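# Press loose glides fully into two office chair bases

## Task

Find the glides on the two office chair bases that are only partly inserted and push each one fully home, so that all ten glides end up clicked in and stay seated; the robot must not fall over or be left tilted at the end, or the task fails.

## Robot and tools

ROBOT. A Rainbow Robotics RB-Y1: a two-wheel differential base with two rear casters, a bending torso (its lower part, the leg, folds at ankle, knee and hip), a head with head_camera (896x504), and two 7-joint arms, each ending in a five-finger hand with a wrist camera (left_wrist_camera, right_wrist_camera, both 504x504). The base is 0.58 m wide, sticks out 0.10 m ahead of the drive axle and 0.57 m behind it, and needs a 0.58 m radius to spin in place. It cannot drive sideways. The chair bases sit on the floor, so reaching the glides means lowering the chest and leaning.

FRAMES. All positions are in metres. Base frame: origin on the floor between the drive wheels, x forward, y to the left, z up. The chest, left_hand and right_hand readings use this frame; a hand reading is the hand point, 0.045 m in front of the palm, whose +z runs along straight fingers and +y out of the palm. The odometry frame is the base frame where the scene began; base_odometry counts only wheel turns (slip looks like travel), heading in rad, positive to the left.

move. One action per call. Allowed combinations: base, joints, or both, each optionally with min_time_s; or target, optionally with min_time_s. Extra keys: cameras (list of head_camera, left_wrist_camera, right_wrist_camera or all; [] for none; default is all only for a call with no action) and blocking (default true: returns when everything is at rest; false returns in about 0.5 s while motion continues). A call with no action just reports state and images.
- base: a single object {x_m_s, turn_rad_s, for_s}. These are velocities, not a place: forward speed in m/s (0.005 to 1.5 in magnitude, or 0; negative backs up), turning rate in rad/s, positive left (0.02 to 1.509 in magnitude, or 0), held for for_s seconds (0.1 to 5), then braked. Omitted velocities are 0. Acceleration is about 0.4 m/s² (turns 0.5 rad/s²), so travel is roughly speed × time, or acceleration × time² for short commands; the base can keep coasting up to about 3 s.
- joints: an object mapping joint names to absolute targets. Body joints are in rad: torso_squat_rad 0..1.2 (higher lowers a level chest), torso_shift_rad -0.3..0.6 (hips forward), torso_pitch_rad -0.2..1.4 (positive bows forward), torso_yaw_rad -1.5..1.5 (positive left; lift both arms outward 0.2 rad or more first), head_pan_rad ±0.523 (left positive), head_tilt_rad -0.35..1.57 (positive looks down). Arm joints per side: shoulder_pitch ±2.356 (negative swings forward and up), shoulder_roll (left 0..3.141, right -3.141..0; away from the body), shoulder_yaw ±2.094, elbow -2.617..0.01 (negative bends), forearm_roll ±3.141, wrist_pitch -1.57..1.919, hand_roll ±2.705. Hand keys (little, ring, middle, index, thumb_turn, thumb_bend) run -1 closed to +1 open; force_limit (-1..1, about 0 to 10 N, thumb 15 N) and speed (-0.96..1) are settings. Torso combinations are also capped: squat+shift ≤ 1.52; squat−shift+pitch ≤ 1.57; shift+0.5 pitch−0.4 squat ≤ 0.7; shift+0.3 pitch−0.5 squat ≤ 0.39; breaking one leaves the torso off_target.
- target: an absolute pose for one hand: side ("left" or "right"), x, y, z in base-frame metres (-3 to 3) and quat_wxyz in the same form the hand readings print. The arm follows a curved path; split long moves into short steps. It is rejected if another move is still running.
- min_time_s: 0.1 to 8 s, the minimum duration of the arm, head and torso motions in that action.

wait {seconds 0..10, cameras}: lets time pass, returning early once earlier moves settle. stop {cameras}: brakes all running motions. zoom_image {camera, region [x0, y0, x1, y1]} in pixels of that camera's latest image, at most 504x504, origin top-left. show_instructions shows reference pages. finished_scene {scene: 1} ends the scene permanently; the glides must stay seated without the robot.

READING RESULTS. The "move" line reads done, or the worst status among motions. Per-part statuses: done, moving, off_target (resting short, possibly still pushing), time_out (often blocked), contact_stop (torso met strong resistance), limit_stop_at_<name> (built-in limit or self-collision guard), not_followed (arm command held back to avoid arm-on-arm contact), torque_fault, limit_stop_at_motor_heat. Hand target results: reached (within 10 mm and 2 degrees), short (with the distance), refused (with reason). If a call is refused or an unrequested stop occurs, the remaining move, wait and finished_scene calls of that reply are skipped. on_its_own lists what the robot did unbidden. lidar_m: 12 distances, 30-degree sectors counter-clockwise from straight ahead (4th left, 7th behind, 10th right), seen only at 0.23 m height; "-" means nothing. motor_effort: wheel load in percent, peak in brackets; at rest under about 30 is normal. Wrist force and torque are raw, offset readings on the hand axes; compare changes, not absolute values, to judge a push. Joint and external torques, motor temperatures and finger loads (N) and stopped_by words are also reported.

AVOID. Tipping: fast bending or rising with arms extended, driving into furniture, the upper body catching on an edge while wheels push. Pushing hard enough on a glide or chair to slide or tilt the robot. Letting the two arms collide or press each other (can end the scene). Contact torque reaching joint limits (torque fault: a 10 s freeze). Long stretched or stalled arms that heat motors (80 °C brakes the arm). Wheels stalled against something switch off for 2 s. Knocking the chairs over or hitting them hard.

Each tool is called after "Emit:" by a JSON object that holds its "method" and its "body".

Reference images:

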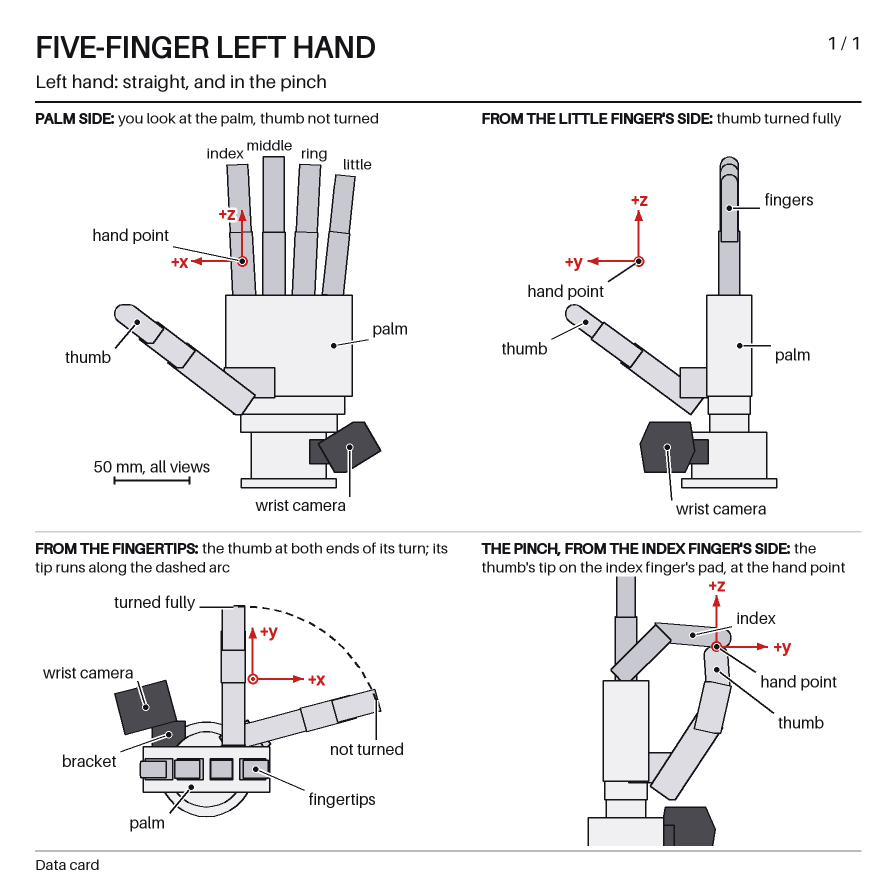

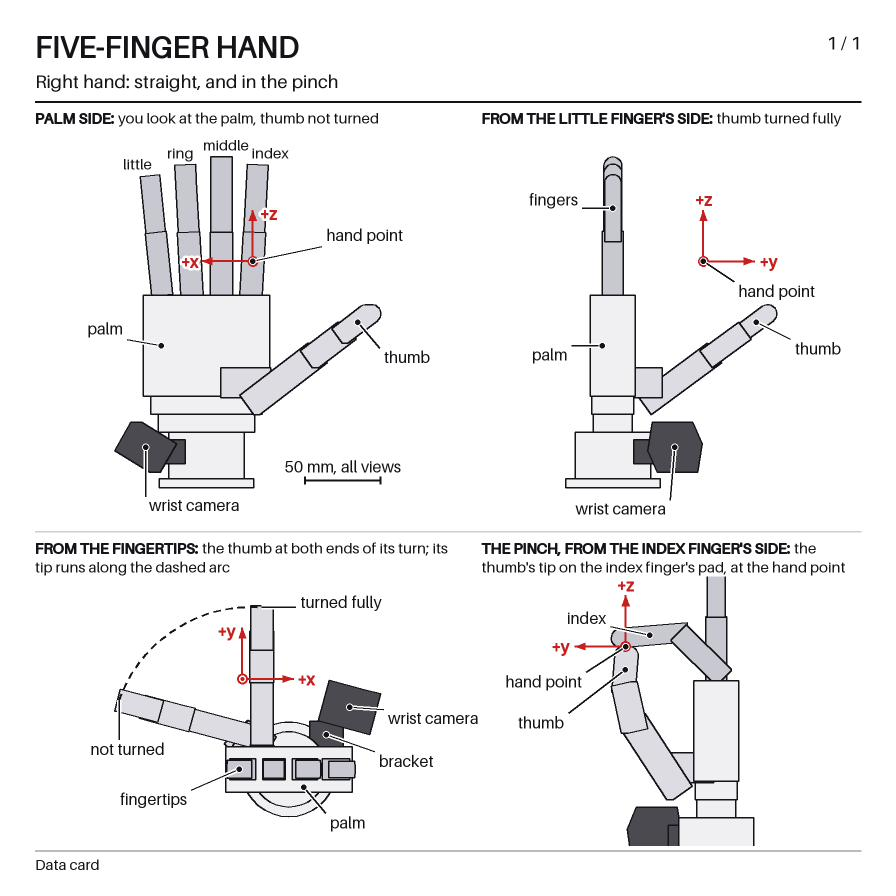

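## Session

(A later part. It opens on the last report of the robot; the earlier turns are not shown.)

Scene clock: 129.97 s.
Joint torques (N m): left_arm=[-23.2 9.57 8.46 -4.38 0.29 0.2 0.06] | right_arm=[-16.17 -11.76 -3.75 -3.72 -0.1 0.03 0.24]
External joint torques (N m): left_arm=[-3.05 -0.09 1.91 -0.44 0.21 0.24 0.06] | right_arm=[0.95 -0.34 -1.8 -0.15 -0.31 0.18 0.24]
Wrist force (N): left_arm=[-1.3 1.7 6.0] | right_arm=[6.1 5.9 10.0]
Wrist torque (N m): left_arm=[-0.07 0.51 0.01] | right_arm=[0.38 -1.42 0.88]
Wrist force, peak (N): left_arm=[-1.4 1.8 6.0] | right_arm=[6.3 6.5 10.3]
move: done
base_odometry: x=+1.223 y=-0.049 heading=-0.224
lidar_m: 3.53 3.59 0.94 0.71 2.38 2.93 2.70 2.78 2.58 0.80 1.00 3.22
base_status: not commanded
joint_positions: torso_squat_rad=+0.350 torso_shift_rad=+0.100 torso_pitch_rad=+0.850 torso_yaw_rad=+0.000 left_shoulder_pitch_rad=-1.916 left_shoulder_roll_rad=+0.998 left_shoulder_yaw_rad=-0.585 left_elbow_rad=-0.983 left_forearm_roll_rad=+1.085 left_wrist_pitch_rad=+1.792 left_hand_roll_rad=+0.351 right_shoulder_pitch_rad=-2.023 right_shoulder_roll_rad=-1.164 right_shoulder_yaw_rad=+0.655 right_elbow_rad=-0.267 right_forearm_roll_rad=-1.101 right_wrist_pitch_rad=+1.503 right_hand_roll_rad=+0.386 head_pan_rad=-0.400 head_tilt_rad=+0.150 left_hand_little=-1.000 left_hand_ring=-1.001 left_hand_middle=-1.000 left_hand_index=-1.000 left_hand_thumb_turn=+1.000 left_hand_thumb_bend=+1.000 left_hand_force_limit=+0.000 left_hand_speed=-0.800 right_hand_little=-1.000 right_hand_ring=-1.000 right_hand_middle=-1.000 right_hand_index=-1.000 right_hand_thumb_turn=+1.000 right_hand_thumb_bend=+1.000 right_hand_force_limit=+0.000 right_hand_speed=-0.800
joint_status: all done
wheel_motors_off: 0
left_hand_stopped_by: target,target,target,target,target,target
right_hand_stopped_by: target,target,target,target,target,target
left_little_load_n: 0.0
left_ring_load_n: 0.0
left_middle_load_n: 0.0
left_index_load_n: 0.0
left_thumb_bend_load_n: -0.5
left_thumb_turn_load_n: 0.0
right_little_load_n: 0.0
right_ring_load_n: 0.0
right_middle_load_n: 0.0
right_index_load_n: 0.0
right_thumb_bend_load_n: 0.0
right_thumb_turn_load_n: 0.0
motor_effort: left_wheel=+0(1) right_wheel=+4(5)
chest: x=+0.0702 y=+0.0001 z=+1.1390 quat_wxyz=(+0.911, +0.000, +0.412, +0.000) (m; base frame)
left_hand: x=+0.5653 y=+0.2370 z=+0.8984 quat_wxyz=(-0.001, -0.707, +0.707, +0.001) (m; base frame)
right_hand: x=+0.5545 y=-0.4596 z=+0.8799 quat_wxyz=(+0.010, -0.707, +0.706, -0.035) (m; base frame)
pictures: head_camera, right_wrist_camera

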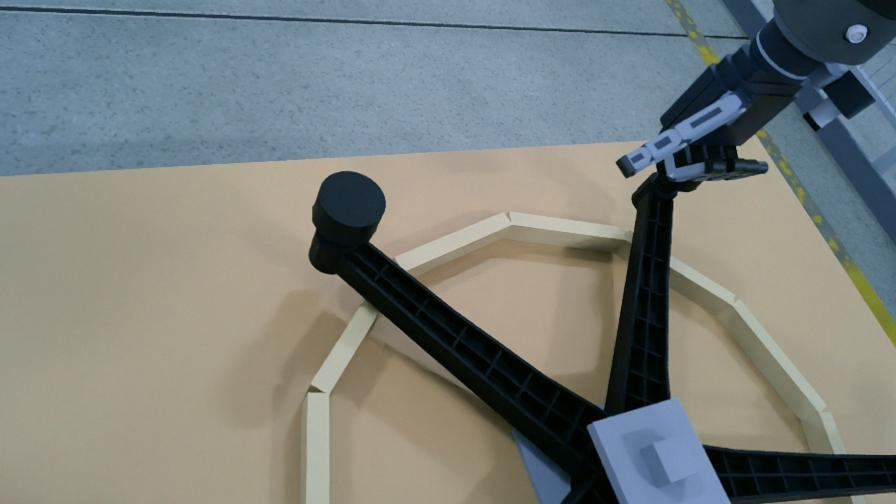

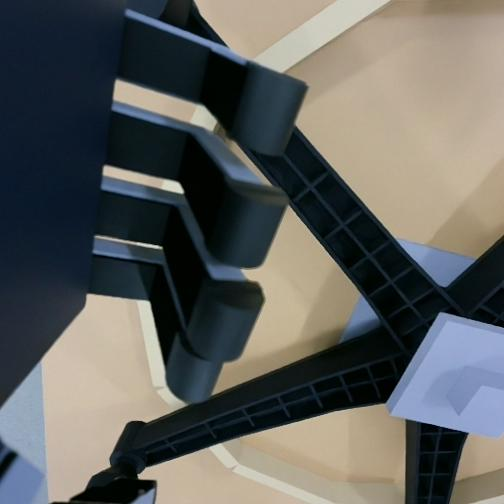

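Emit:
{"method": "move", "body": {"target": {"side": "left", "x": 0.565, "y": 0.25, "z": 0.855, "quat_wxyz": [0, -0.7071, 0.7071, 0]}, "min_time_s": 0.8}}

Emit:
{"method": "move", "body": {"target": {"side": "left", "x": 0.565, "y": 0.25, "z": 0.842, "quat_wxyz": [0, -0.7071, 0.7071, 0]}, "min_time_s": 0.6}}

Emit:
{"method": "move", "body": {"target": {"side": "left", "x": 0.565, "y": 0.25, "z": 0.836, "quat_wxyz": [0, -0.7071, 0.7071, 0]}, "min_time_s": 0.6}}

Scene clock: 131.63 s.
Joint torques (N m): left_arm=[-20.95 7.6 4.93 -3.7 -0.25 -0.28 -0.32] | right_arm=[-16.02 -11.5 -3.55 -3.73 -0.03 -0.01 0.24]
External joint torques (N m): left_arm=[-1.18 -2.8 -1.53 0.29 -0.33 -0.23 -0.32] | right_arm=[1.11 -0.08 -1.59 -0.16 -0.25 0.13 0.24]
Wrist force (N): left_arm=[-1.3 1.8 5.9] | right_arm=[6.1 6.5 9.9]
Wrist torque (N m): left_arm=[-0.08 0.52 -0.12] | right_arm=[0.48 -1.42 0.87]
Wrist force, peak (N): left_arm=[-1.6 1.8 6.2] | right_arm=[6.2 6.6 10.3]
move: done
base_odometry: x=+1.223 y=-0.049 heading=-0.224
lidar_m: 3.53 3.60 0.94 0.71 2.38 2.94 2.70 2.78 2.57 0.79 1.01 3.23
base_status: not commanded
joint_positions: torso_squat_rad=+0.350 torso_shift_rad=+0.100 torso_pitch_rad=+0.850 torso_yaw_rad=+0.000 left_shoulder_pitch_rad=-1.836 left_shoulder_roll_rad=+0.990 left_shoulder_yaw_rad=-0.590 left_elbow_rad=-0.948 left_forearm_roll_rad=+1.072 left_wrist_pitch_rad=+1.689 left_hand_roll_rad=+0.310 right_shoulder_pitch_rad=-2.023 right_shoulder_roll_rad=-1.164 right_shoulder_yaw_rad=+0.655 right_elbow_rad=-0.267 right_forearm_roll_rad=-1.101 right_wrist_pitch_rad=+1.503 right_hand_roll_rad=+0.386 head_pan_rad=-0.400 head_tilt_rad=+0.150 left_hand_little=-1.000 left_hand_ring=-1.001 left_hand_middle=-1.000 left_hand_index=-1.000 left_hand_thumb_turn=+1.000 left_hand_thumb_bend=+1.000 left_hand_force_limit=+0.000 left_hand_speed=-0.800 right_hand_little=-1.000 right_hand_ring=-1.000 right_hand_middle=-1.000 right_hand_index=-1.000 right_hand_thumb_turn=+1.000 right_hand_thumb_bend=+1.000 right_hand_force_limit=+0.000 right_hand_speed=-0.800
joint_status: all done
wheel_motors_off: 0
left_hand_stopped_by: target,target,target,target,target,target
right_hand_stopped_by: target,target,target,target,target,target
left_little_load_n: 0.0
left_ring_load_n: 0.0
left_middle_load_n: 0.0
left_index_load_n: 0.0
left_thumb_bend_load_n: 0.0
left_thumb_turn_load_n: 0.0
right_little_load_n: 0.0
right_ring_load_n: 0.0
right_middle_load_n: 0.0
right_index_load_n: 0.0
right_thumb_bend_load_n: 0.0
right_thumb_turn_load_n: 0.0
motor_effort: left_wheel=+1(1) right_wheel=+4(5)
chest: x=+0.0702 y=+0.0001 z=+1.1390 quat_wxyz=(+0.911, +0.000, +0.412, +0.000) (m; base frame)
left_hand: x=+0.5649 y=+0.2501 z=+0.8552 quat_wxyz=(+0.000, -0.707, +0.707, +0.000) (m; base frame)
left_hand_status: reached (checked arc, planned for 0.8 s): 0 mm and 0.1 deg off.
right_hand: x=+0.5545 y=-0.4596 z=+0.8799 quat_wxyz=(+0.010, -0.707, +0.706, -0.035) (m; base frame)
pictures: none

Scene clock: 132.57 s.
Joint torques (N m): left_arm=[-14.73 4.88 3.71 -2.32 -0.62 -1.55 -0.37] | right_arm=[-16.15 -11.36 -3.78 -3.76 -0.09 0.05 0.21]
External joint torques (N m): left_arm=[5.03 -5.58 -2.67 1.7 -0.71 -1.49 -0.37] | right_arm=[0.97 0.06 -1.82 -0.19 -0.3 0.19 0.21]
Wrist force (N): left_arm=[-1.4 5.0 -12.4] | right_arm=[5.6 6.0 9.7]
Wrist torque (N m): left_arm=[0.43 -0.21 -0.25] | right_arm=[0.41 -1.35 0.86]
Wrist force, peak (N): left_arm=[-1.2 5.5 -15.0] | right_arm=[6.2 6.5 10.4]
move: done
base_odometry: x=+1.223 y=-0.049 heading=-0.224
lidar_m: 3.52 3.60 0.94 0.70 2.37 2.92 2.70 2.78 2.58 0.80 1.01 3.23
base_status: not commanded
joint_positions: torso_squat_rad=+0.350 torso_shift_rad=+0.100 torso_pitch_rad=+0.850 torso_yaw_rad=+0.000 left_shoulder_pitch_rad=-1.821 left_shoulder_roll_rad=+0.978 left_shoulder_yaw_rad=-0.594 left_elbow_rad=-0.932 left_forearm_roll_rad=+1.066 left_wrist_pitch_rad=+1.661 left_hand_roll_rad=+0.302 right_shoulder_pitch_rad=-2.023 right_shoulder_roll_rad=-1.164 right_shoulder_yaw_rad=+0.655 right_elbow_rad=-0.267 right_forearm_roll_rad=-1.101 right_wrist_pitch_rad=+1.503 right_hand_roll_rad=+0.386 head_pan_rad=-0.400 head_tilt_rad=+0.150 left_hand_little=-1.000 left_hand_ring=-1.001 left_hand_middle=-1.000 left_hand_index=-1.000 left_hand_thumb_turn=+1.000 left_hand_thumb_bend=+1.000 left_hand_force_limit=+0.000 left_hand_speed=-0.800 right_hand_little=-1.000 right_hand_ring=-1.000 right_hand_middle=-1.000 right_hand_index=-1.000 right_hand_thumb_turn=+1.000 right_hand_thumb_bend=+1.000 right_hand_force_limit=+0.000 right_hand_speed=-0.800
joint_status: all done
wheel_motors_off: 0
left_hand_stopped_by: target,target,target,target,target,target
right_hand_stopped_by: target,target,target,target,target,target
left_little_load_n: -1.0
left_ring_load_n: -5.0
left_middle_load_n: 0.0
left_index_load_n: 0.5
left_thumb_bend_load_n: 0.0
left_thumb_turn_load_n: 0.0
right_little_load_n: 0.0
right_ring_load_n: 0.0
right_middle_load_n: 0.5
right_index_load_n: 0.0
right_thumb_bend_load_n: 0.0
right_thumb_turn_load_n: 0.0
motor_effort: left_wheel=+1(1) right_wheel=+4(5)
chest: x=+0.0700 y=+0.0001 z=+1.1391 quat_wxyz=(+0.911, +0.000, +0.412, +0.000) (m; base frame)
left_hand: x=+0.5651 y=+0.2501 z=+0.8435 quat_wxyz=(+0.001, -0.707, +0.707, -0.001) (m; base frame)
left_hand_status: reached (checked arc, planned for 0.6 s): 2 mm and 0.2 deg off.
right_hand: x=+0.5544 y=-0.4596 z=+0.8802 quat_wxyz=(+0.010, -0.707, +0.706, -0.035) (m; base frame)
pictures: none

Scene clock: 133.50 s.
Joint torques (N m): left_arm=[-2.06 -0.96 -2.04 0.66 -1.6 -5.82 -0.55] | right_arm=[-16.21 -11.39 -3.95 -3.67 -0.06 -0.01 0.26]
External joint torques (N m): left_arm=[17.76 -11.43 -8.34 4.7 -1.69 -5.75 -0.55] | right_arm=[0.93 -0.01 -1.99 -0.08 -0.27 0.15 0.25]
Wrist force (N): left_arm=[-2.2 16.5 -49.1] | right_arm=[5.3 6.1 10.2]
Wrist torque (N m): left_arm=[1.48 -1.68 -0.73] | right_arm=[0.41 -1.30 0.84]
Wrist force, peak (N): left_arm=[-1.9 16.8 -50.2] | right_arm=[6.0 6.3 10.7]
move: done
base_odometry: x=+1.223 y=-0.049 heading=-0.224
lidar_m: 3.52 3.61 0.94 0.71 2.38 2.94 2.70 2.78 2.56 0.80 1.00 3.21
base_status: not commanded
joint_positions: torso_squat_rad=+0.350 torso_shift_rad=+0.099 torso_pitch_rad=+0.848 torso_yaw_rad=+0.000 left_shoulder_pitch_rad=-1.819 left_shoulder_roll_rad=+0.971 left_shoulder_yaw_rad=-0.596 left_elbow_rad=-0.917 left_forearm_roll_rad=+1.061 left_wrist_pitch_rad=+1.646 left_hand_roll_rad=+0.294 right_shoulder_pitch_rad=-2.023 right_shoulder_roll_rad=-1.164 right_shoulder_yaw_rad=+0.655 right_elbow_rad=-0.267 right_forearm_roll_rad=-1.101 right_wrist_pitch_rad=+1.503 right_hand_roll_rad=+0.386 head_pan_rad=-0.400 head_tilt_rad=+0.150 left_hand_little=-1.000 left_hand_ring=-1.002 left_hand_middle=-1.000 left_hand_index=-1.000 left_hand_thumb_turn=+1.000 left_hand_thumb_bend=+1.000 left_hand_force_limit=+0.000 left_hand_speed=-0.800 right_hand_little=-1.000 right_hand_ring=-1.000 right_hand_middle=-1.000 right_hand_index=-1.000 right_hand_thumb_turn=+1.000 right_hand_thumb_bend=+1.000 right_hand_force_limit=+0.000 right_hand_speed=-0.800
joint_status: all done
wheel_motors_off: 0
left_hand_stopped_by: target,target,target,target,target,target
right_hand_stopped_by: target,target,target,target,target,target
left_little_load_n: -3.5
left_ring_load_n: -13.0
left_middle_load_n: -2.0
left_index_load_n: 0.0
left_thumb_bend_load_n: 0.0
left_thumb_turn_load_n: 0.0
right_little_load_n: 0.0
right_ring_load_n: 0.0
right_middle_load_n: 0.0
right_index_load_n: 0.0
right_thumb_bend_load_n: 0.0
right_thumb_turn_load_n: 0.0
motor_effort: left_wheel=+1(1) right_wheel=+4(4)
chest: x=+0.0690 y=+0.0000 z=+1.1395 quat_wxyz=(+0.912, +0.000, +0.411, +0.000) (m; base frame)
left_hand: x=+0.5663 y=+0.2500 z=+0.8405 quat_wxyz=(+0.002, -0.707, +0.707, -0.003) (m; base frame)
left_hand_status: reached (checked arc, planned for 0.6 s): 5 mm and 0.4 deg off.
right_hand: x=+0.5540 y=-0.4596 z=+0.8815 quat_wxyz=(+0.011, -0.707, +0.706, -0.036) (m; base frame)
pictures: none

Emit:
{"method": "move", "body": {"target": {"side": "right", "x": 0.56, "y": -0.465, "z": 0.85, "quat_wxyz": [0, -0.7071, 0.7071, 0]}, "min_time_s": 0.7}}

Emit:
{"method": "move", "body": {"target": {"side": "right", "x": 0.56, "y": -0.465, "z": 0.84, "quat_wxyz": [0, -0.7071, 0.7071, 0]}, "min_time_s": 0.6}}

Emit:
{"method": "move", "body": {"target": {"side": "right", "x": 0.56, "y": -0.465, "z": 0.834, "quat_wxyz": [0, -0.7071, 0.7071, 0]}, "min_time_s": 0.6, "cameras": ["head_camera"]}}

Scene clock: 137.20 s.
Joint torques (N m): left_arm=[-2.23 -1.3 -1.65 0.6 -1.36 -6.02 -0.59] | right_arm=[-16.25 -10.83 -3.76 -3.53 -0.08 -0.23 0.12]
External joint torques (N m): left_arm=[17.59 -11.77 -7.95 4.64 -1.44 -5.96 -0.59] | right_arm=[0.79 1.58 -1.76 -0.16 -0.3 -0.02 0.12]
Wrist force (N): left_arm=[-1.7 16.5 -49.7] | right_arm=[6.0 6.5 10.0]
Wrist torque (N m): left_arm=[1.52 -1.73 -0.72] | right_arm=[0.48 -1.41 0.86]
Wrist force, peak (N): left_arm=[-1.8 16.6 -50.2] | right_arm=[6.3 6.2 10.9]
move: short
base_odometry: x=+1.223 y=-0.049 heading=-0.224
lidar_m: 3.53 3.60 0.95 0.71 2.37 2.94 2.69 2.77 2.57 0.80 1.01 3.23
base_status: not commanded
joint_positions: torso_squat_rad=+0.350 torso_shift_rad=+0.099 torso_pitch_rad=+0.848 torso_yaw_rad=+0.000 left_shoulder_pitch_rad=-1.819 left_shoulder_roll_rad=+0.971 left_shoulder_yaw_rad=-0.596 left_elbow_rad=-0.917 left_forearm_roll_rad=+1.061 left_wrist_pitch_rad=+1.646 left_hand_roll_rad=+0.294 right_shoulder_pitch_rad=-1.952 right_shoulder_roll_rad=-1.144 right_shoulder_yaw_rad=+0.639 right_elbow_rad=-0.267 right_forearm_roll_rad=-1.117 right_wrist_pitch_rad=+1.409 right_hand_roll_rad=+0.385 head_pan_rad=-0.400 head_tilt_rad=+0.150 left_hand_little=-1.000 left_hand_ring=-1.002 left_hand_middle=-1.000 left_hand_index=-1.000 left_hand_thumb_turn=+1.000 left_hand_thumb_bend=+1.000 left_hand_force_limit=+0.000 left_hand_speed=-0.800 right_hand_little=-1.000 right_hand_ring=-1.000 right_hand_middle=-1.000 right_hand_index=-1.000 right_hand_thumb_turn=+1.000 right_hand_thumb_bend=+1.000 right_hand_force_limit=+0.000 right_hand_speed=-0.800
joint_status: all done
wheel_motors_off: 0
left_hand_stopped_by: target,target,target,target,target,target
right_hand_stopped_by: target,target,target,target,target,target
left_little_load_n: -3.5
left_ring_load_n: -13.0
left_middle_load_n: -2.0
left_index_load_n: 0.0
left_thumb_bend_load_n: 0.0
left_thumb_turn_load_n: 0.0
right_little_load_n: 0.0
right_ring_load_n: 0.0
right_middle_load_n: 0.0
right_index_load_n: 0.0
right_thumb_bend_load_n: 0.0
right_thumb_turn_load_n: 0.0
motor_effort: left_wheel=+1(1) right_wheel=+4(4)
chest: x=+0.0690 y=+0.0000 z=+1.1395 quat_wxyz=(+0.912, +0.000, +0.411, +0.000) (m; base frame)
left_hand: x=+0.5663 y=+0.2500 z=+0.8406 quat_wxyz=(+0.002, -0.707, +0.707, -0.003) (m; base frame)
right_hand: x=+0.5593 y=-0.4648 z=+0.8501 quat_wxyz=(+0.015, -0.706, +0.706, -0.052) (m; base frame)
right_hand_status: short (checked arc, as near as the solve gets, planned for 0.7 s): 1 mm and 6.2 deg off. The place is met; only the turn is off.
pictures: none

Scene clock: 138.13 s.
Joint torques (N m): left_arm=[-2.17 -1 -2.05 0.87 -1.47 -5.97 -0.61] | right_arm=[-15.78 -10.99 -3.74 -3.4 -0.1 -0.34 -0.13]
External joint torques (N m): left_arm=[17.65 -11.47 -8.35 4.91 -1.55 -5.9 -0.61] | right_arm=[1.22 1.72 -1.74 -0.1 -0.33 -0.11 -0.13]
Wrist force (N): left_arm=[-2.1 16.4 -48.9] | right_arm=[5.8 6.7 10.3]
Wrist torque (N m): left_arm=[1.47 -1.68 -0.71] | right_arm=[0.48 -1.39 0.74]
Wrist force, peak (N): left_arm=[-1.8 16.5 -49.7] | right_arm=[5.9 6.9 10.4]
move: short
base_odometry: x=+1.223 y=-0.049 heading=-0.224
lidar_m: 3.53 3.60 0.93 0.71 2.38 2.92 2.70 2.77 2.58 0.80 1.01 3.23
base_status: not commanded
joint_positions: torso_squat_rad=+0.350 torso_shift_rad=+0.099 torso_pitch_rad=+0.848 torso_yaw_rad=+0.000 left_shoulder_pitch_rad=-1.819 left_shoulder_roll_rad=+0.971 left_shoulder_yaw_rad=-0.596 left_elbow_rad=-0.917 left_forearm_roll_rad=+1.061 left_wrist_pitch_rad=+1.646 left_hand_roll_rad=+0.294 right_shoulder_pitch_rad=-1.931 right_shoulder_roll_rad=-1.136 right_shoulder_yaw_rad=+0.634 right_elbow_rad=-0.267 right_forearm_roll_rad=-1.123 right_wrist_pitch_rad=+1.385 right_hand_roll_rad=+0.384 head_pan_rad=-0.400 head_tilt_rad=+0.150 left_hand_little=-1.000 left_hand_ring=-1.002 left_hand_middle=-1.000 left_hand_index=-1.000 left_hand_thumb_turn=+1.000 left_hand_thumb_bend=+1.000 left_hand_force_limit=+0.000 left_hand_speed=-0.800 right_hand_little=-1.000 right_hand_ring=-1.000 right_hand_middle=-1.000 right_hand_index=-1.000 right_hand_thumb_turn=+1.000 right_hand_thumb_bend=+1.000 right_hand_force_limit=+0.000 right_hand_speed=-0.800
joint_status: all done
wheel_motors_off: 0
left_hand_stopped_by: target,target,target,target,target,target
right_hand_stopped_by: target,target,target,target,target,target
left_little_load_n: -3.5
left_ring_load_n: -13.0
left_middle_load_n: -2.0
left_index_load_n: 0.0
left_thumb_bend_load_n: 0.0
left_thumb_turn_load_n: 0.0
right_little_load_n: 0.0
right_ring_load_n: 0.0
right_middle_load_n: 0.0
right_index_load_n: 0.0
right_thumb_bend_load_n: 0.0
right_thumb_turn_load_n: 0.0
motor_effort: left_wheel=+0(1) right_wheel=+4(4)
chest: x=+0.0690 y=+0.0000 z=+1.1395 quat_wxyz=(+0.912, +0.000, +0.411, +0.000) (m; base frame)
left_hand: x=+0.5663 y=+0.2500 z=+0.8406 quat_wxyz=(+0.002, -0.707, +0.707, -0.003) (m; base frame)
right_hand: x=+0.5594 y=-0.4648 z=+0.8401 quat_wxyz=(+0.015, -0.706, +0.706, -0.055) (m; base frame)
right_hand_status: short (checked arc, as near as the solve gets, planned for 0.6 s): 1 mm and 6.5 deg off. The place is met; only the turn is off.
pictures: none

Scene clock: 139.07 s.
Joint torques (N m): left_arm=[-2.27 -0.74 -2.02 0.6 -1.4 -5.94 -0.56] | right_arm=[-15.73 -10.92 -3.91 -3.42 -0.16 -0.27 -0.21]
External joint torques (N m): left_arm=[17.55 -11.21 -8.32 4.63 -1.48 -5.87 -0.56] | right_arm=[1.25 1.96 -1.91 -0.17 -0.39 -0.04 -0.21]
Wrist force (N): left_arm=[-2.0 16.4 -48.9] | right_arm=[5.8 6.4 10.0]
Wrist torque (N m): left_arm=[1.49 -1.72 -0.71] | right_arm=[0.45 -1.39 0.71]
Wrist force, peak (N): left_arm=[-1.8 16.4 -49.4] | right_arm=[6.3 6.6 10.5]
move: short
base_odometry: x=+1.223 y=-0.049 heading=-0.224
lidar_m: 3.53 3.60 0.95 0.71 2.37 2.93 2.69 2.77 2.56 0.80 1.01 3.22
base_status: not commanded
joint_positions: torso_squat_rad=+0.350 torso_shift_rad=+0.099 torso_pitch_rad=+0.848 torso_yaw_rad=+0.000 left_shoulder_pitch_rad=-1.819 left_shoulder_roll_rad=+0.971 left_shoulder_yaw_rad=-0.596 left_elbow_rad=-0.917 left_forearm_roll_rad=+1.061 left_wrist_pitch_rad=+1.646 left_hand_roll_rad=+0.294 right_shoulder_pitch_rad=-1.918 right_shoulder_roll_rad=-1.131 right_shoulder_yaw_rad=+0.631 right_elbow_rad=-0.267 right_forearm_roll_rad=-1.126 right_wrist_pitch_rad=+1.371 right_hand_roll_rad=+0.384 head_pan_rad=-0.400 head_tilt_rad=+0.150 left_hand_little=-1.000 left_hand_ring=-1.002 left_hand_middle=-1.000 left_hand_index=-1.000 left_hand_thumb_turn=+1.000 left_hand_thumb_bend=+1.000 left_hand_force_limit=+0.000 left_hand_speed=-0.800 right_hand_little=-1.000 right_hand_ring=-1.000 right_hand_middle=-1.000 right_hand_index=-1.000 right_hand_thumb_turn=+1.000 right_hand_thumb_bend=+1.000 right_hand_force_limit=+0.000 right_hand_speed=-0.800
joint_status: all done
wheel_motors_off: 0
left_hand_stopped_by: target,target,target,target,target,target
right_hand_stopped_by: target,target,target,target,target,target
left_little_load_n: -3.5
left_ring_load_n: -13.0
left_middle_load_n: -2.0
left_index_load_n: 0.0
left_thumb_bend_load_n: 0.0
left_thumb_turn_load_n: 0.0
right_little_load_n: 0.0
right_ring_load_n: 0.0
right_middle_load_n: 0.0
right_index_load_n: 0.0
right_thumb_bend_load_n: 0.0
right_thumb_turn_load_n: 0.0
motor_effort: left_wheel=+1(1) right_wheel=+4(4)
chest: x=+0.0690 y=+0.0000 z=+1.1395 quat_wxyz=(+0.912, +0.000, +0.411, +0.000) (m; base frame)
left_hand: x=+0.5663 y=+0.2500 z=+0.8406 quat_wxyz=(+0.002, -0.707, +0.707, -0.003) (m; base frame)
right_hand: x=+0.5594 y=-0.4648 z=+0.8341 quat_wxyz=(+0.016, -0.706, +0.706, -0.056) (m; base frame)
right_hand_status: short (checked arc, as near as the solve gets, planned for 0.6 s): 1 mm and 6.7 deg off. The place is met; only the turn is off.
pictures: head_camera

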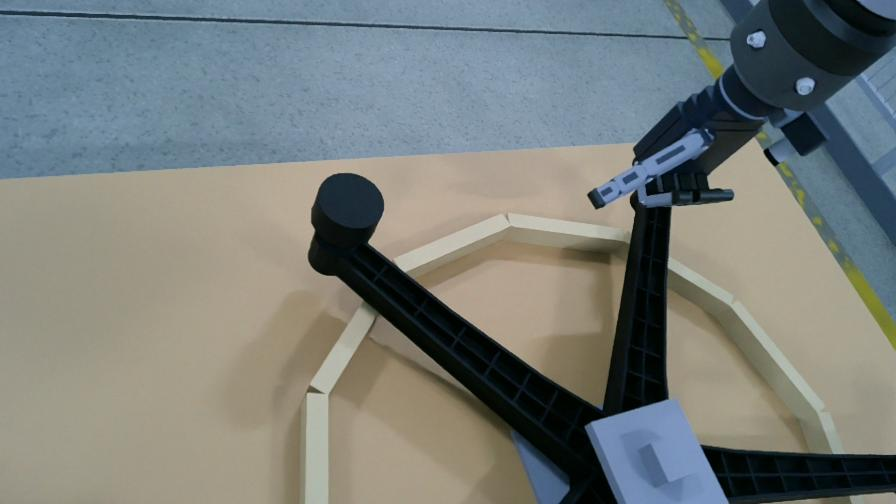

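Emit:
{"method": "move", "body": {"target": {"side": "right", "x": 0.56, "y": -0.465, "z": 0.826, "quat_wxyz": [0, -0.7071, 0.7071, 0]}, "min_time_s": 0.6}}

Emit:
{"method": "move", "body": {"target": {"side": "right", "x": 0.56, "y": -0.465, "z": 0.818, "quat_wxyz": [0, -0.7071, 0.7071, 0]}, "min_time_s": 0.6, "cameras": ["head_camera"]}}

Emit:
{"method": "zoom_image", "body": {"camera": "head_camera", "region": [600, 110, 780, 250]}}

Scene clock: 140.23 s.
Joint torques (N m): left_arm=[-2.54 -1.24 -1.61 0.81 -1.33 -5.97 -0.59] | right_arm=[-15.8 -11.18 -4.05 -3.38 -0.08 -0.34 -0.06]
External joint torques (N m): left_arm=[17.28 -11.71 -7.91 4.84 -1.41 -5.9 -0.59] | right_arm=[1.14 1.92 -2.04 -0.18 -0.3 -0.1 -0.07]
Wrist force (N): left_arm=[-2.0 16.4 -49.3] | right_arm=[5.9 6.4 10.4]
Wrist torque (N m): left_arm=[1.50 -1.69 -0.72] | right_arm=[0.45 -1.42 0.70]
Wrist force, peak (N): left_arm=[-1.9 16.4 -49.5] | right_arm=[6.0 6.9 10.6]
move: short
base_odometry: x=+1.223 y=-0.049 heading=-0.224
lidar_m: 3.54 3.58 0.95 0.71 2.38 2.93 2.70 2.77 2.57 0.80 1.01 3.23
base_status: not commanded
joint_positions: torso_squat_rad=+0.350 torso_shift_rad=+0.099 torso_pitch_rad=+0.848 torso_yaw_rad=+0.000 left_shoulder_pitch_rad=-1.819 left_shoulder_roll_rad=+0.971 left_shoulder_yaw_rad=-0.596 left_elbow_rad=-0.917 left_forearm_roll_rad=+1.061 left_wrist_pitch_rad=+1.646 left_hand_roll_rad=+0.294 right_shoulder_pitch_rad=-1.901 right_shoulder_roll_rad=-1.124 right_shoulder_yaw_rad=+0.628 right_elbow_rad=-0.267 right_forearm_roll_rad=-1.130 right_wrist_pitch_rad=+1.351 right_hand_roll_rad=+0.383 head_pan_rad=-0.400 head_tilt_rad=+0.150 left_hand_little=-1.000 left_hand_ring=-1.002 left_hand_middle=-1.000 left_hand_index=-1.000 left_hand_thumb_turn=+1.000 left_hand_thumb_bend=+1.000 left_hand_force_limit=+0.000 left_hand_speed=-0.800 right_hand_little=-1.000 right_hand_ring=-1.000 right_hand_middle=-1.000 right_hand_index=-1.000 right_hand_thumb_turn=+1.000 right_hand_thumb_bend=+1.000 right_hand_force_limit=+0.000 right_hand_speed=-0.800
joint_status: all done
wheel_motors_off: 0
left_hand_stopped_by: target,target,target,target,target,target
right_hand_stopped_by: target,target,target,target,target,target
left_little_load_n: -3.5
left_ring_load_n: -13.0
left_middle_load_n: -2.0
left_index_load_n: 0.0
left_thumb_bend_load_n: 0.0
left_thumb_turn_load_n: 0.0
right_little_load_n: 0.0
right_ring_load_n: 0.0
right_middle_load_n: 0.0
right_index_load_n: 0.0
right_thumb_bend_load_n: 0.0
right_thumb_turn_load_n: 0.0
motor_effort: left_wheel=+1(1) right_wheel=+4(4)
chest: x=+0.0690 y=+0.0000 z=+1.1395 quat_wxyz=(+0.912, +0.000, +0.411, +0.000) (m; base frame)
left_hand: x=+0.5663 y=+0.2500 z=+0.8406 quat_wxyz=(+0.002, -0.707, +0.707, -0.003) (m; base frame)
right_hand: x=+0.5594 y=-0.4648 z=+0.8261 quat_wxyz=(+0.016, -0.706, +0.705, -0.058) (m; base frame)
right_hand_status: short (checked arc, as near as the solve gets, planned for 0.6 s): 1 mm and 6.9 deg off. The place is met; only the turn is off.
pictures: none

Scene clock: 141.17 s.
Joint torques (N m): left_arm=[-3.18 -1.13 -1.97 0.65 -1.47 -5.55 -0.44] | right_arm=[-13.33 -9.46 -3.74 -3.23 -0.3 -0.61 0.02]
External joint torques (N m): left_arm=[16.64 -11.59 -8.27 4.68 -1.55 -5.48 -0.44] | right_arm=[3.57 3.83 -1.72 -0.09 -0.52 -0.36 0.02]
Wrist force (N): left_arm=[-1.6 14.5 -43.7] | right_arm=[5.1 8.5 -1.1]
Wrist torque (N m): left_arm=[1.32 -1.50 -0.63] | right_arm=[1.20 -0.62 0.79]
Wrist force, peak (N): left_arm=[-1.8 16.3 -49.4] | right_arm=[6.2 6.7 10.4]
move: short
base_odometry: x=+1.223 y=-0.049 heading=-0.224
lidar_m: 3.53 3.60 0.94 0.71 2.37 2.94 2.69 2.77 2.56 0.80 1.00 3.22
base_status: not commanded
joint_positions: torso_squat_rad=+0.350 torso_shift_rad=+0.099 torso_pitch_rad=+0.847 torso_yaw_rad=+0.000 left_shoulder_pitch_rad=-1.819 left_shoulder_roll_rad=+0.971 left_shoulder_yaw_rad=-0.596 left_elbow_rad=-0.917 left_forearm_roll_rad=+1.061 left_wrist_pitch_rad=+1.646 left_hand_roll_rad=+0.294 right_shoulder_pitch_rad=-1.884 right_shoulder_roll_rad=-1.118 right_shoulder_yaw_rad=+0.624 right_elbow_rad=-0.267 right_forearm_roll_rad=-1.134 right_wrist_pitch_rad=+1.331 right_hand_roll_rad=+0.382 head_pan_rad=-0.400 head_tilt_rad=+0.150 left_hand_little=-1.000 left_hand_ring=-1.002 left_hand_middle=-1.000 left_hand_index=-1.000 left_hand_thumb_turn=+1.000 left_hand_thumb_bend=+1.000 left_hand_force_limit=+0.000 left_hand_speed=-0.800 right_hand_little=-1.000 right_hand_ring=-1.000 right_hand_middle=-1.000 right_hand_index=-1.000 right_hand_thumb_turn=+1.000 right_hand_thumb_bend=+1.000 right_hand_force_limit=+0.000 right_hand_speed=-0.800
joint_status: all done
wheel_motors_off: 0
left_hand_stopped_by: target,target,target,target,target,target
right_hand_stopped_by: target,target,target,target,target,target
left_little_load_n: -3.5
left_ring_load_n: -11.5
left_middle_load_n: -1.5
left_index_load_n: 0.0
left_thumb_bend_load_n: 0.0
left_thumb_turn_load_n: 0.0
right_little_load_n: 0.0
right_ring_load_n: 0.0
right_middle_load_n: 0.5
right_index_load_n: 0.0
right_thumb_bend_load_n: 0.0
right_thumb_turn_load_n: 0.0
motor_effort: left_wheel=+1(1) right_wheel=+4(4)
chest: x=+0.0689 y=+0.0000 z=+1.1396 quat_wxyz=(+0.912, +0.000, +0.411, +0.000) (m; base frame)
left_hand: x=+0.5662 y=+0.2500 z=+0.8407 quat_wxyz=(+0.002, -0.707, +0.707, -0.003) (m; base frame)
right_hand: x=+0.5595 y=-0.4650 z=+0.8187 quat_wxyz=(+0.017, -0.706, +0.705, -0.060) (m; base frame)
right_hand_status: short (checked arc, as near as the solve gets, planned for 0.6 s): 1 mm and 7.2 deg off. The place is met; only the turn is off.
pictures: head_camera

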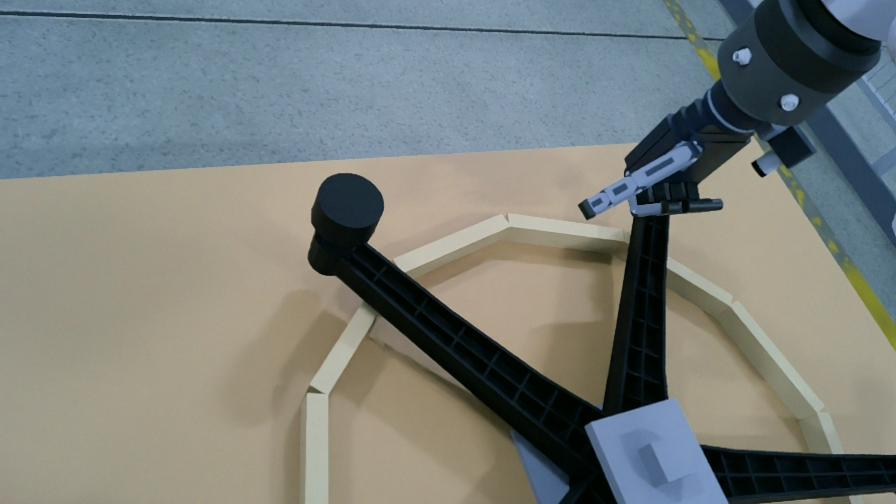

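Scaled by 2.800 from the camera's 896x504 image, which has a finer 1280x720 frame.

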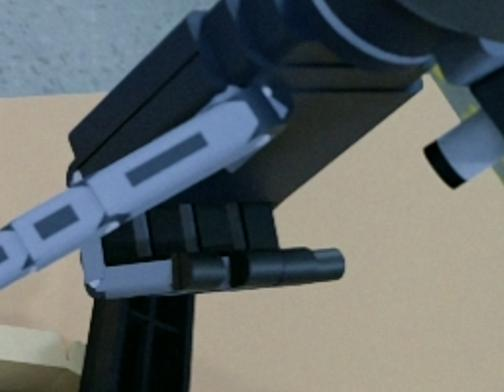

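Emit:
{"method": "move", "body": {"target": {"side": "right", "x": 0.56, "y": -0.465, "z": 0.90, "quat_wxyz": [0, -0.7071, 0.7071, 0]}, "min_time_s": 0.8}}

Emit:
{"method": "move", "body": {"target": {"side": "left", "x": 0.5, "y": 0.3, "z": 0.92, "quat_wxyz": [0, -0.7071, 0.7071, 0]}, "min_time_s": 1}}

Emit:
{"method": "move", "body": {"target": {"side": "left", "x": 0.35, "y": 0.38, "z": 1.0, "quat_wxyz": [0, -0.7071, 0.7071, 0]}, "min_time_s": 1.2}}

Emit:
{"method": "move", "body": {"joints": {"torso_yaw_rad": 0.3}, "min_time_s": 1.2, "cameras": ["head_camera"]}}

Scene clock: 143.60 s.
Joint torques (N m): left_arm=[-3.07 -0.83 -1.54 0.33 -1.14 -5.73 -0.52] | right_arm=[-17.25 -10.06 -0.97 -3.85 0.36 -0.18 0.27]
External joint torques (N m): left_arm=[16.75 -11.3 -7.83 4.36 -1.22 -5.66 -0.52] | right_arm=[-0.09 0.67 0.98 -0.1 0.14 0.02 0.27]
Wrist force (N): left_arm=[-1.6 15.6 -47.9] | right_arm=[5.9 6.0 9.8]
Wrist torque (N m): left_arm=[1.47 -1.62 -0.68] | right_arm=[0.42 -1.39 0.86]
Wrist force, peak (N): left_arm=[-1.8 16.5 -51.5] | right_arm=[6.1 6.9 10.6]
move: short
base_odometry: x=+1.223 y=-0.049 heading=-0.224
lidar_m: 3.54 3.58 0.94 0.71 2.38 2.94 2.71 2.78 2.57 0.79 1.00 3.23
base_status: not commanded
joint_positions: torso_squat_rad=+0.350 torso_shift_rad=+0.099 torso_pitch_rad=+0.847 torso_yaw_rad=+0.000 left_shoulder_pitch_rad=-1.819 left_shoulder_roll_rad=+0.971 left_shoulder_yaw_rad=-0.596 left_elbow_rad=-0.917 left_forearm_roll_rad=+1.061 left_wrist_pitch_rad=+1.646 left_hand_roll_rad=+0.294 right_shoulder_pitch_rad=-2.067 right_shoulder_roll_rad=-1.180 right_shoulder_yaw_rad=+0.667 right_elbow_rad=-0.267 right_forearm_roll_rad=-1.086 right_wrist_pitch_rad=+1.517 right_hand_roll_rad=+0.389 head_pan_rad=-0.400 head_tilt_rad=+0.150 left_hand_little=-1.000 left_hand_ring=-1.002 left_hand_middle=-1.000 left_hand_index=-1.000 left_hand_thumb_turn=+1.000 left_hand_thumb_bend=+1.000 left_hand_force_limit=+0.000 left_hand_speed=-0.800 right_hand_little=-1.000 right_hand_ring=-1.000 right_hand_middle=-1.000 right_hand_index=-1.000 right_hand_thumb_turn=+1.000 right_hand_thumb_bend=+1.000 right_hand_force_limit=+0.000 right_hand_speed=-0.800
joint_status: all done
wheel_motors_off: 0
left_hand_stopped_by: target,target,target,target,target,target
right_hand_stopped_by: target,target,target,target,target,target
left_little_load_n: -3.5
left_ring_load_n: -12.5
left_middle_load_n: -2.0
left_index_load_n: 0.0
left_thumb_bend_load_n: 0.0
left_thumb_turn_load_n: 0.0
right_little_load_n: 0.0
right_ring_load_n: 0.0
right_middle_load_n: 0.0
right_index_load_n: 0.0
right_thumb_bend_load_n: 0.0
right_thumb_turn_load_n: 0.0
motor_effort: left_wheel=+1(1) right_wheel=+4(4)
chest: x=+0.0689 y=+0.0000 z=+1.1396 quat_wxyz=(+0.912, +0.000, +0.411, +0.000) (m; base frame)
left_hand: x=+0.5662 y=+0.2500 z=+0.8407 quat_wxyz=(+0.002, -0.707, +0.707, -0.003) (m; base frame)
right_hand: x=+0.5594 y=-0.4646 z=+0.8999 quat_wxyz=(+0.013, -0.707, +0.706, -0.047) (m; base frame)
right_hand_status: short (checked arc, as near as the solve gets, planned for 0.8 s): 1 mm and 5.6 deg off. The place is met; only the turn is off.
pictures: none

Scene clock: 144.93 s.
Joint torques (N m): left_arm=[-15.56 11.37 11.01 -2.95 0.13 -0.1 0.01] | right_arm=[-17.11 -10.26 -1.05 -3.85 0.31 -0.16 0.25]
External joint torques (N m): left_arm=[-0.1 -1.56 2.4 -0.42 0.04 -0.05 0.01] | right_arm=[0.03 0.52 0.89 -0.13 0.09 0.04 0.24]
Wrist force (N): left_arm=[-1.3 1.4 5.4] | right_arm=[5.9 5.9 9.8]
Wrist torque (N m): left_arm=[-0.08 0.50 0.02] | right_arm=[0.38 -1.39 0.85]
Wrist force, peak (N): left_arm=[-2.0 16.4 -49.4] | right_arm=[6.2 6.6 10.5]
move: done
base_odometry: x=+1.223 y=-0.049 heading=-0.224
lidar_m: 3.53 3.61 0.94 0.71 2.36 2.93 2.71 2.78 2.56 0.79 1.02 3.23
base_status: not commanded
joint_positions: torso_squat_rad=+0.350 torso_shift_rad=+0.100 torso_pitch_rad=+0.850 torso_yaw_rad=+0.000 left_shoulder_pitch_rad=-1.624 left_shoulder_roll_rad=+1.302 left_shoulder_yaw_rad=-0.432 left_elbow_rad=-1.410 left_forearm_roll_rad=+1.283 left_wrist_pitch_rad=+1.834 left_hand_roll_rad=+0.446 right_shoulder_pitch_rad=-2.067 right_shoulder_roll_rad=-1.180 right_shoulder_yaw_rad=+0.667 right_elbow_rad=-0.267 right_forearm_roll_rad=-1.086 right_wrist_pitch_rad=+1.517 right_hand_roll_rad=+0.389 head_pan_rad=-0.400 head_tilt_rad=+0.150 left_hand_little=-1.000 left_hand_ring=-1.001 left_hand_middle=-1.000 left_hand_index=-1.000 left_hand_thumb_turn=+1.000 left_hand_thumb_bend=+1.000 left_hand_force_limit=+0.000 left_hand_speed=-0.800 right_hand_little=-1.000 right_hand_ring=-1.000 right_hand_middle=-1.000 right_hand_index=-1.000 right_hand_thumb_turn=+1.000 right_hand_thumb_bend=+1.000 right_hand_force_limit=+0.000 right_hand_speed=-0.800
joint_status: all done
wheel_motors_off: 0
left_hand_stopped_by: target,target,target,target,target,target
right_hand_stopped_by: target,target,target,target,target,target
left_little_load_n: 0.0
left_ring_load_n: 0.0
left_middle_load_n: 0.0
left_index_load_n: 0.0
left_thumb_bend_load_n: 0.0
left_thumb_turn_load_n: 0.0
right_little_load_n: 0.0
right_ring_load_n: 0.0
right_middle_load_n: 0.0
right_index_load_n: 0.0
right_thumb_bend_load_n: 0.0
right_thumb_turn_load_n: 0.0
motor_effort: left_wheel=-1(2) right_wheel=+3(5)
chest: x=+0.0701 y=+0.0002 z=+1.1390 quat_wxyz=(+0.911, +0.000, +0.412, +0.000) (m; base frame)
left_hand: x=+0.5007 y=+0.3000 z=+0.9181 quat_wxyz=(-0.001, -0.707, +0.707, +0.001) (m; base frame)
left_hand_status: reached (checked arc, planned for 1.0 s): 2 mm and 0.2 deg off.
right_hand: x=+0.5600 y=-0.4646 z=+0.8982 quat_wxyz=(+0.012, -0.707, +0.706, -0.046) (m; base frame)
pictures: none

Scene clock: 146.47 s.
Joint torques (N m): left_arm=[-6.04 12.47 7.05 4.3 -0.3 0 -0.24] | right_arm=[-17.37 -10.19 -1.1 -3.79 0.37 -0.14 0.29]
External joint torques (N m): left_arm=[-0.34 -1.28 -0.63 0 -0.38 0.05 -0.24] | right_arm=[-0.23 0.6 0.85 -0.07 0.15 0.06 0.29]
Wrist force (N): left_arm=[-1.3 1.7 5.6] | right_arm=[6.0 6.2 9.9]
Wrist torque (N m): left_arm=[-0.08 0.46 -0.07] | right_arm=[0.47 -1.45 0.88]
Wrist force, peak (N): left_arm=[-0.9 2.4 6.1] | right_arm=[6.7 6.5 9.8]
move: done
base_odometry: x=+1.223 y=-0.049 heading=-0.224
lidar_m: 3.52 3.59 0.94 0.70 2.38 2.94 2.71 2.76 2.56 0.80 1.01 3.23
base_status: not commanded
joint_positions: torso_squat_rad=+0.350 torso_shift_rad=+0.100 torso_pitch_rad=+0.850 torso_yaw_rad=+0.000 left_shoulder_pitch_rad=-1.368 left_shoulder_roll_rad=+2.363 left_shoulder_yaw_rad=-0.743 left_elbow_rad=-1.954 left_forearm_roll_rad=+2.109 left_wrist_pitch_rad=+1.238 left_hand_roll_rad=+0.262 right_shoulder_pitch_rad=-2.067 right_shoulder_roll_rad=-1.180 right_shoulder_yaw_rad=+0.667 right_elbow_rad=-0.267 right_forearm_roll_rad=-1.086 right_wrist_pitch_rad=+1.517 right_hand_roll_rad=+0.389 head_pan_rad=-0.400 head_tilt_rad=+0.150 left_hand_little=-1.000 left_hand_ring=-1.001 left_hand_middle=-1.000 left_hand_index=-1.000 left_hand_thumb_turn=+1.000 left_hand_thumb_bend=+1.000 left_hand_force_limit=+0.000 left_hand_speed=-0.800 right_hand_little=-1.000 right_hand_ring=-1.000 right_hand_middle=-1.000 right_hand_index=-1.000 right_hand_thumb_turn=+1.000 right_hand_thumb_bend=+1.000 right_hand_force_limit=+0.000 right_hand_speed=-0.800
joint_status: all done
wheel_motors_off: 0
left_hand_stopped_by: target,target,target,target,target,target
right_hand_stopped_by: target,target,target,target,target,target
left_little_load_n: 0.0
left_ring_load_n: 0.0
left_middle_load_n: 0.0
left_index_load_n: 0.0
left_thumb_bend_load_n: 0.0
left_thumb_turn_load_n: 0.0
right_little_load_n: 0.0
right_ring_load_n: 0.0
right_middle_load_n: 0.0
right_index_load_n: 0.0
right_thumb_bend_load_n: 0.0
right_thumb_turn_load_n: 0.0
motor_effort: left_wheel=+0(2) right_wheel=+1(3)
chest: x=+0.0702 y=+0.0002 z=+1.1390 quat_wxyz=(+0.911, +0.000, +0.412, +0.000) (m; base frame)
left_hand: x=+0.3501 y=+0.3799 z=+1.0000 quat_wxyz=(-0.001, -0.707, +0.707, +0.001) (m; base frame)
left_hand_status: reached (checked arc, planned for 1.2 s): 0 mm and 0.2 deg off.
right_hand: x=+0.5600 y=-0.4646 z=+0.8982 quat_wxyz=(+0.012, -0.707, +0.706, -0.046) (m; base frame)
pictures: none

Scene clock: 147.93 s.
Joint torques (N m): left_arm=[-5.48 11.44 5.63 5.46 -0.53 0.21 -0.03] | right_arm=[-17.94 -5.7 -1.07 -5.14 -0.12 0.08 0.19]
External joint torques (N m): left_arm=[-0.14 -1.74 -0.7 -0.34 -0.2 0.19 -0.02] | right_arm=[0.16 -0.04 0.92 -0.11 0.07 0.14 0.2]
Wrist force (N): left_arm=[0.0 1.9 5.2] | right_arm=[7.2 6.3 10.0]
Wrist torque (N m): left_arm=[-0.04 0.34 -0.02] | right_arm=[0.43 -1.52 0.96]
Wrist force, peak (N): left_arm=[-1.1 1.6 5.8] | right_arm=[7.3 6.3 10.5]
move: done
base_odometry: x=+1.223 y=-0.049 heading=-0.224
lidar_m: 3.54 3.60 0.95 0.71 2.37 2.94 2.71 2.77 2.57 0.80 1.00 3.23
base_status: not commanded
joint_positions: torso_squat_rad=+0.350 torso_shift_rad=+0.100 torso_pitch_rad=+0.850 torso_yaw_rad=+0.300 left_shoulder_pitch_rad=-1.368 left_shoulder_roll_rad=+2.363 left_shoulder_yaw_rad=-0.743 left_elbow_rad=-1.954 left_forearm_roll_rad=+2.109 left_wrist_pitch_rad=+1.238 left_hand_roll_rad=+0.262 right_shoulder_pitch_rad=-2.067 right_shoulder_roll_rad=-1.180 right_shoulder_yaw_rad=+0.667 right_elbow_rad=-0.267 right_forearm_roll_rad=-1.086 right_wrist_pitch_rad=+1.517 right_hand_roll_rad=+0.389 head_pan_rad=-0.400 head_tilt_rad=+0.150 left_hand_little=-1.000 left_hand_ring=-1.001 left_hand_middle=-1.000 left_hand_index=-1.000 left_hand_thumb_turn=+1.000 left_hand_thumb_bend=+1.000 left_hand_force_limit=+0.000 left_hand_speed=-0.800 right_hand_little=-1.000 right_hand_ring=-1.000 right_hand_middle=-1.000 right_hand_index=-1.000 right_hand_thumb_turn=+1.000 right_hand_thumb_bend=+1.000 right_hand_force_limit=+0.000 right_hand_speed=-0.800
joint_status: all done
wheel_motors_off: 0
left_hand_stopped_by: target,target,target,target,target,target
right_hand_stopped_by: target,target,target,target,target,target
left_little_load_n: 0.0
left_ring_load_n: 0.0
left_middle_load_n: 0.0
left_index_load_n: 0.0
left_thumb_bend_load_n: 0.0
left_thumb_turn_load_n: 0.0
right_little_load_n: 0.0
right_ring_load_n: 0.0
right_middle_load_n: 0.0
right_index_load_n: 0.0
right_thumb_bend_load_n: 0.0
right_thumb_turn_load_n: 0.0
motor_effort: left_wheel=-1(1) right_wheel=+2(2)
chest: x=+0.0702 y=+0.0002 z=+1.1390 quat_wxyz=(+0.901, +0.062, +0.408, +0.136) (m; base frame)
left_hand: x=+0.2676 y=+0.4484 z=+1.0940 quat_wxyz=(+0.079, -0.769, +0.629, +0.081) (m; base frame)
right_hand: x=+0.6358 y=-0.2948 z=+0.8119 quat_wxyz=(+0.096, -0.767, +0.634, +0.035) (m; base frame)
pictures: head_camera

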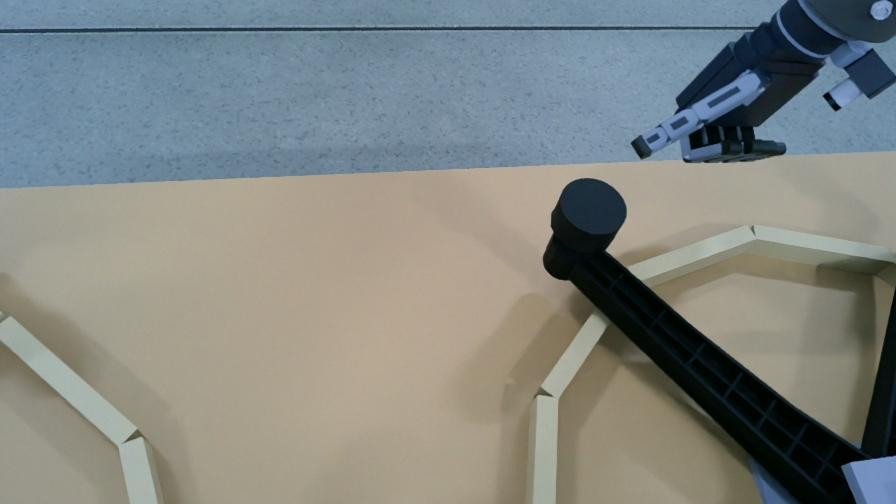

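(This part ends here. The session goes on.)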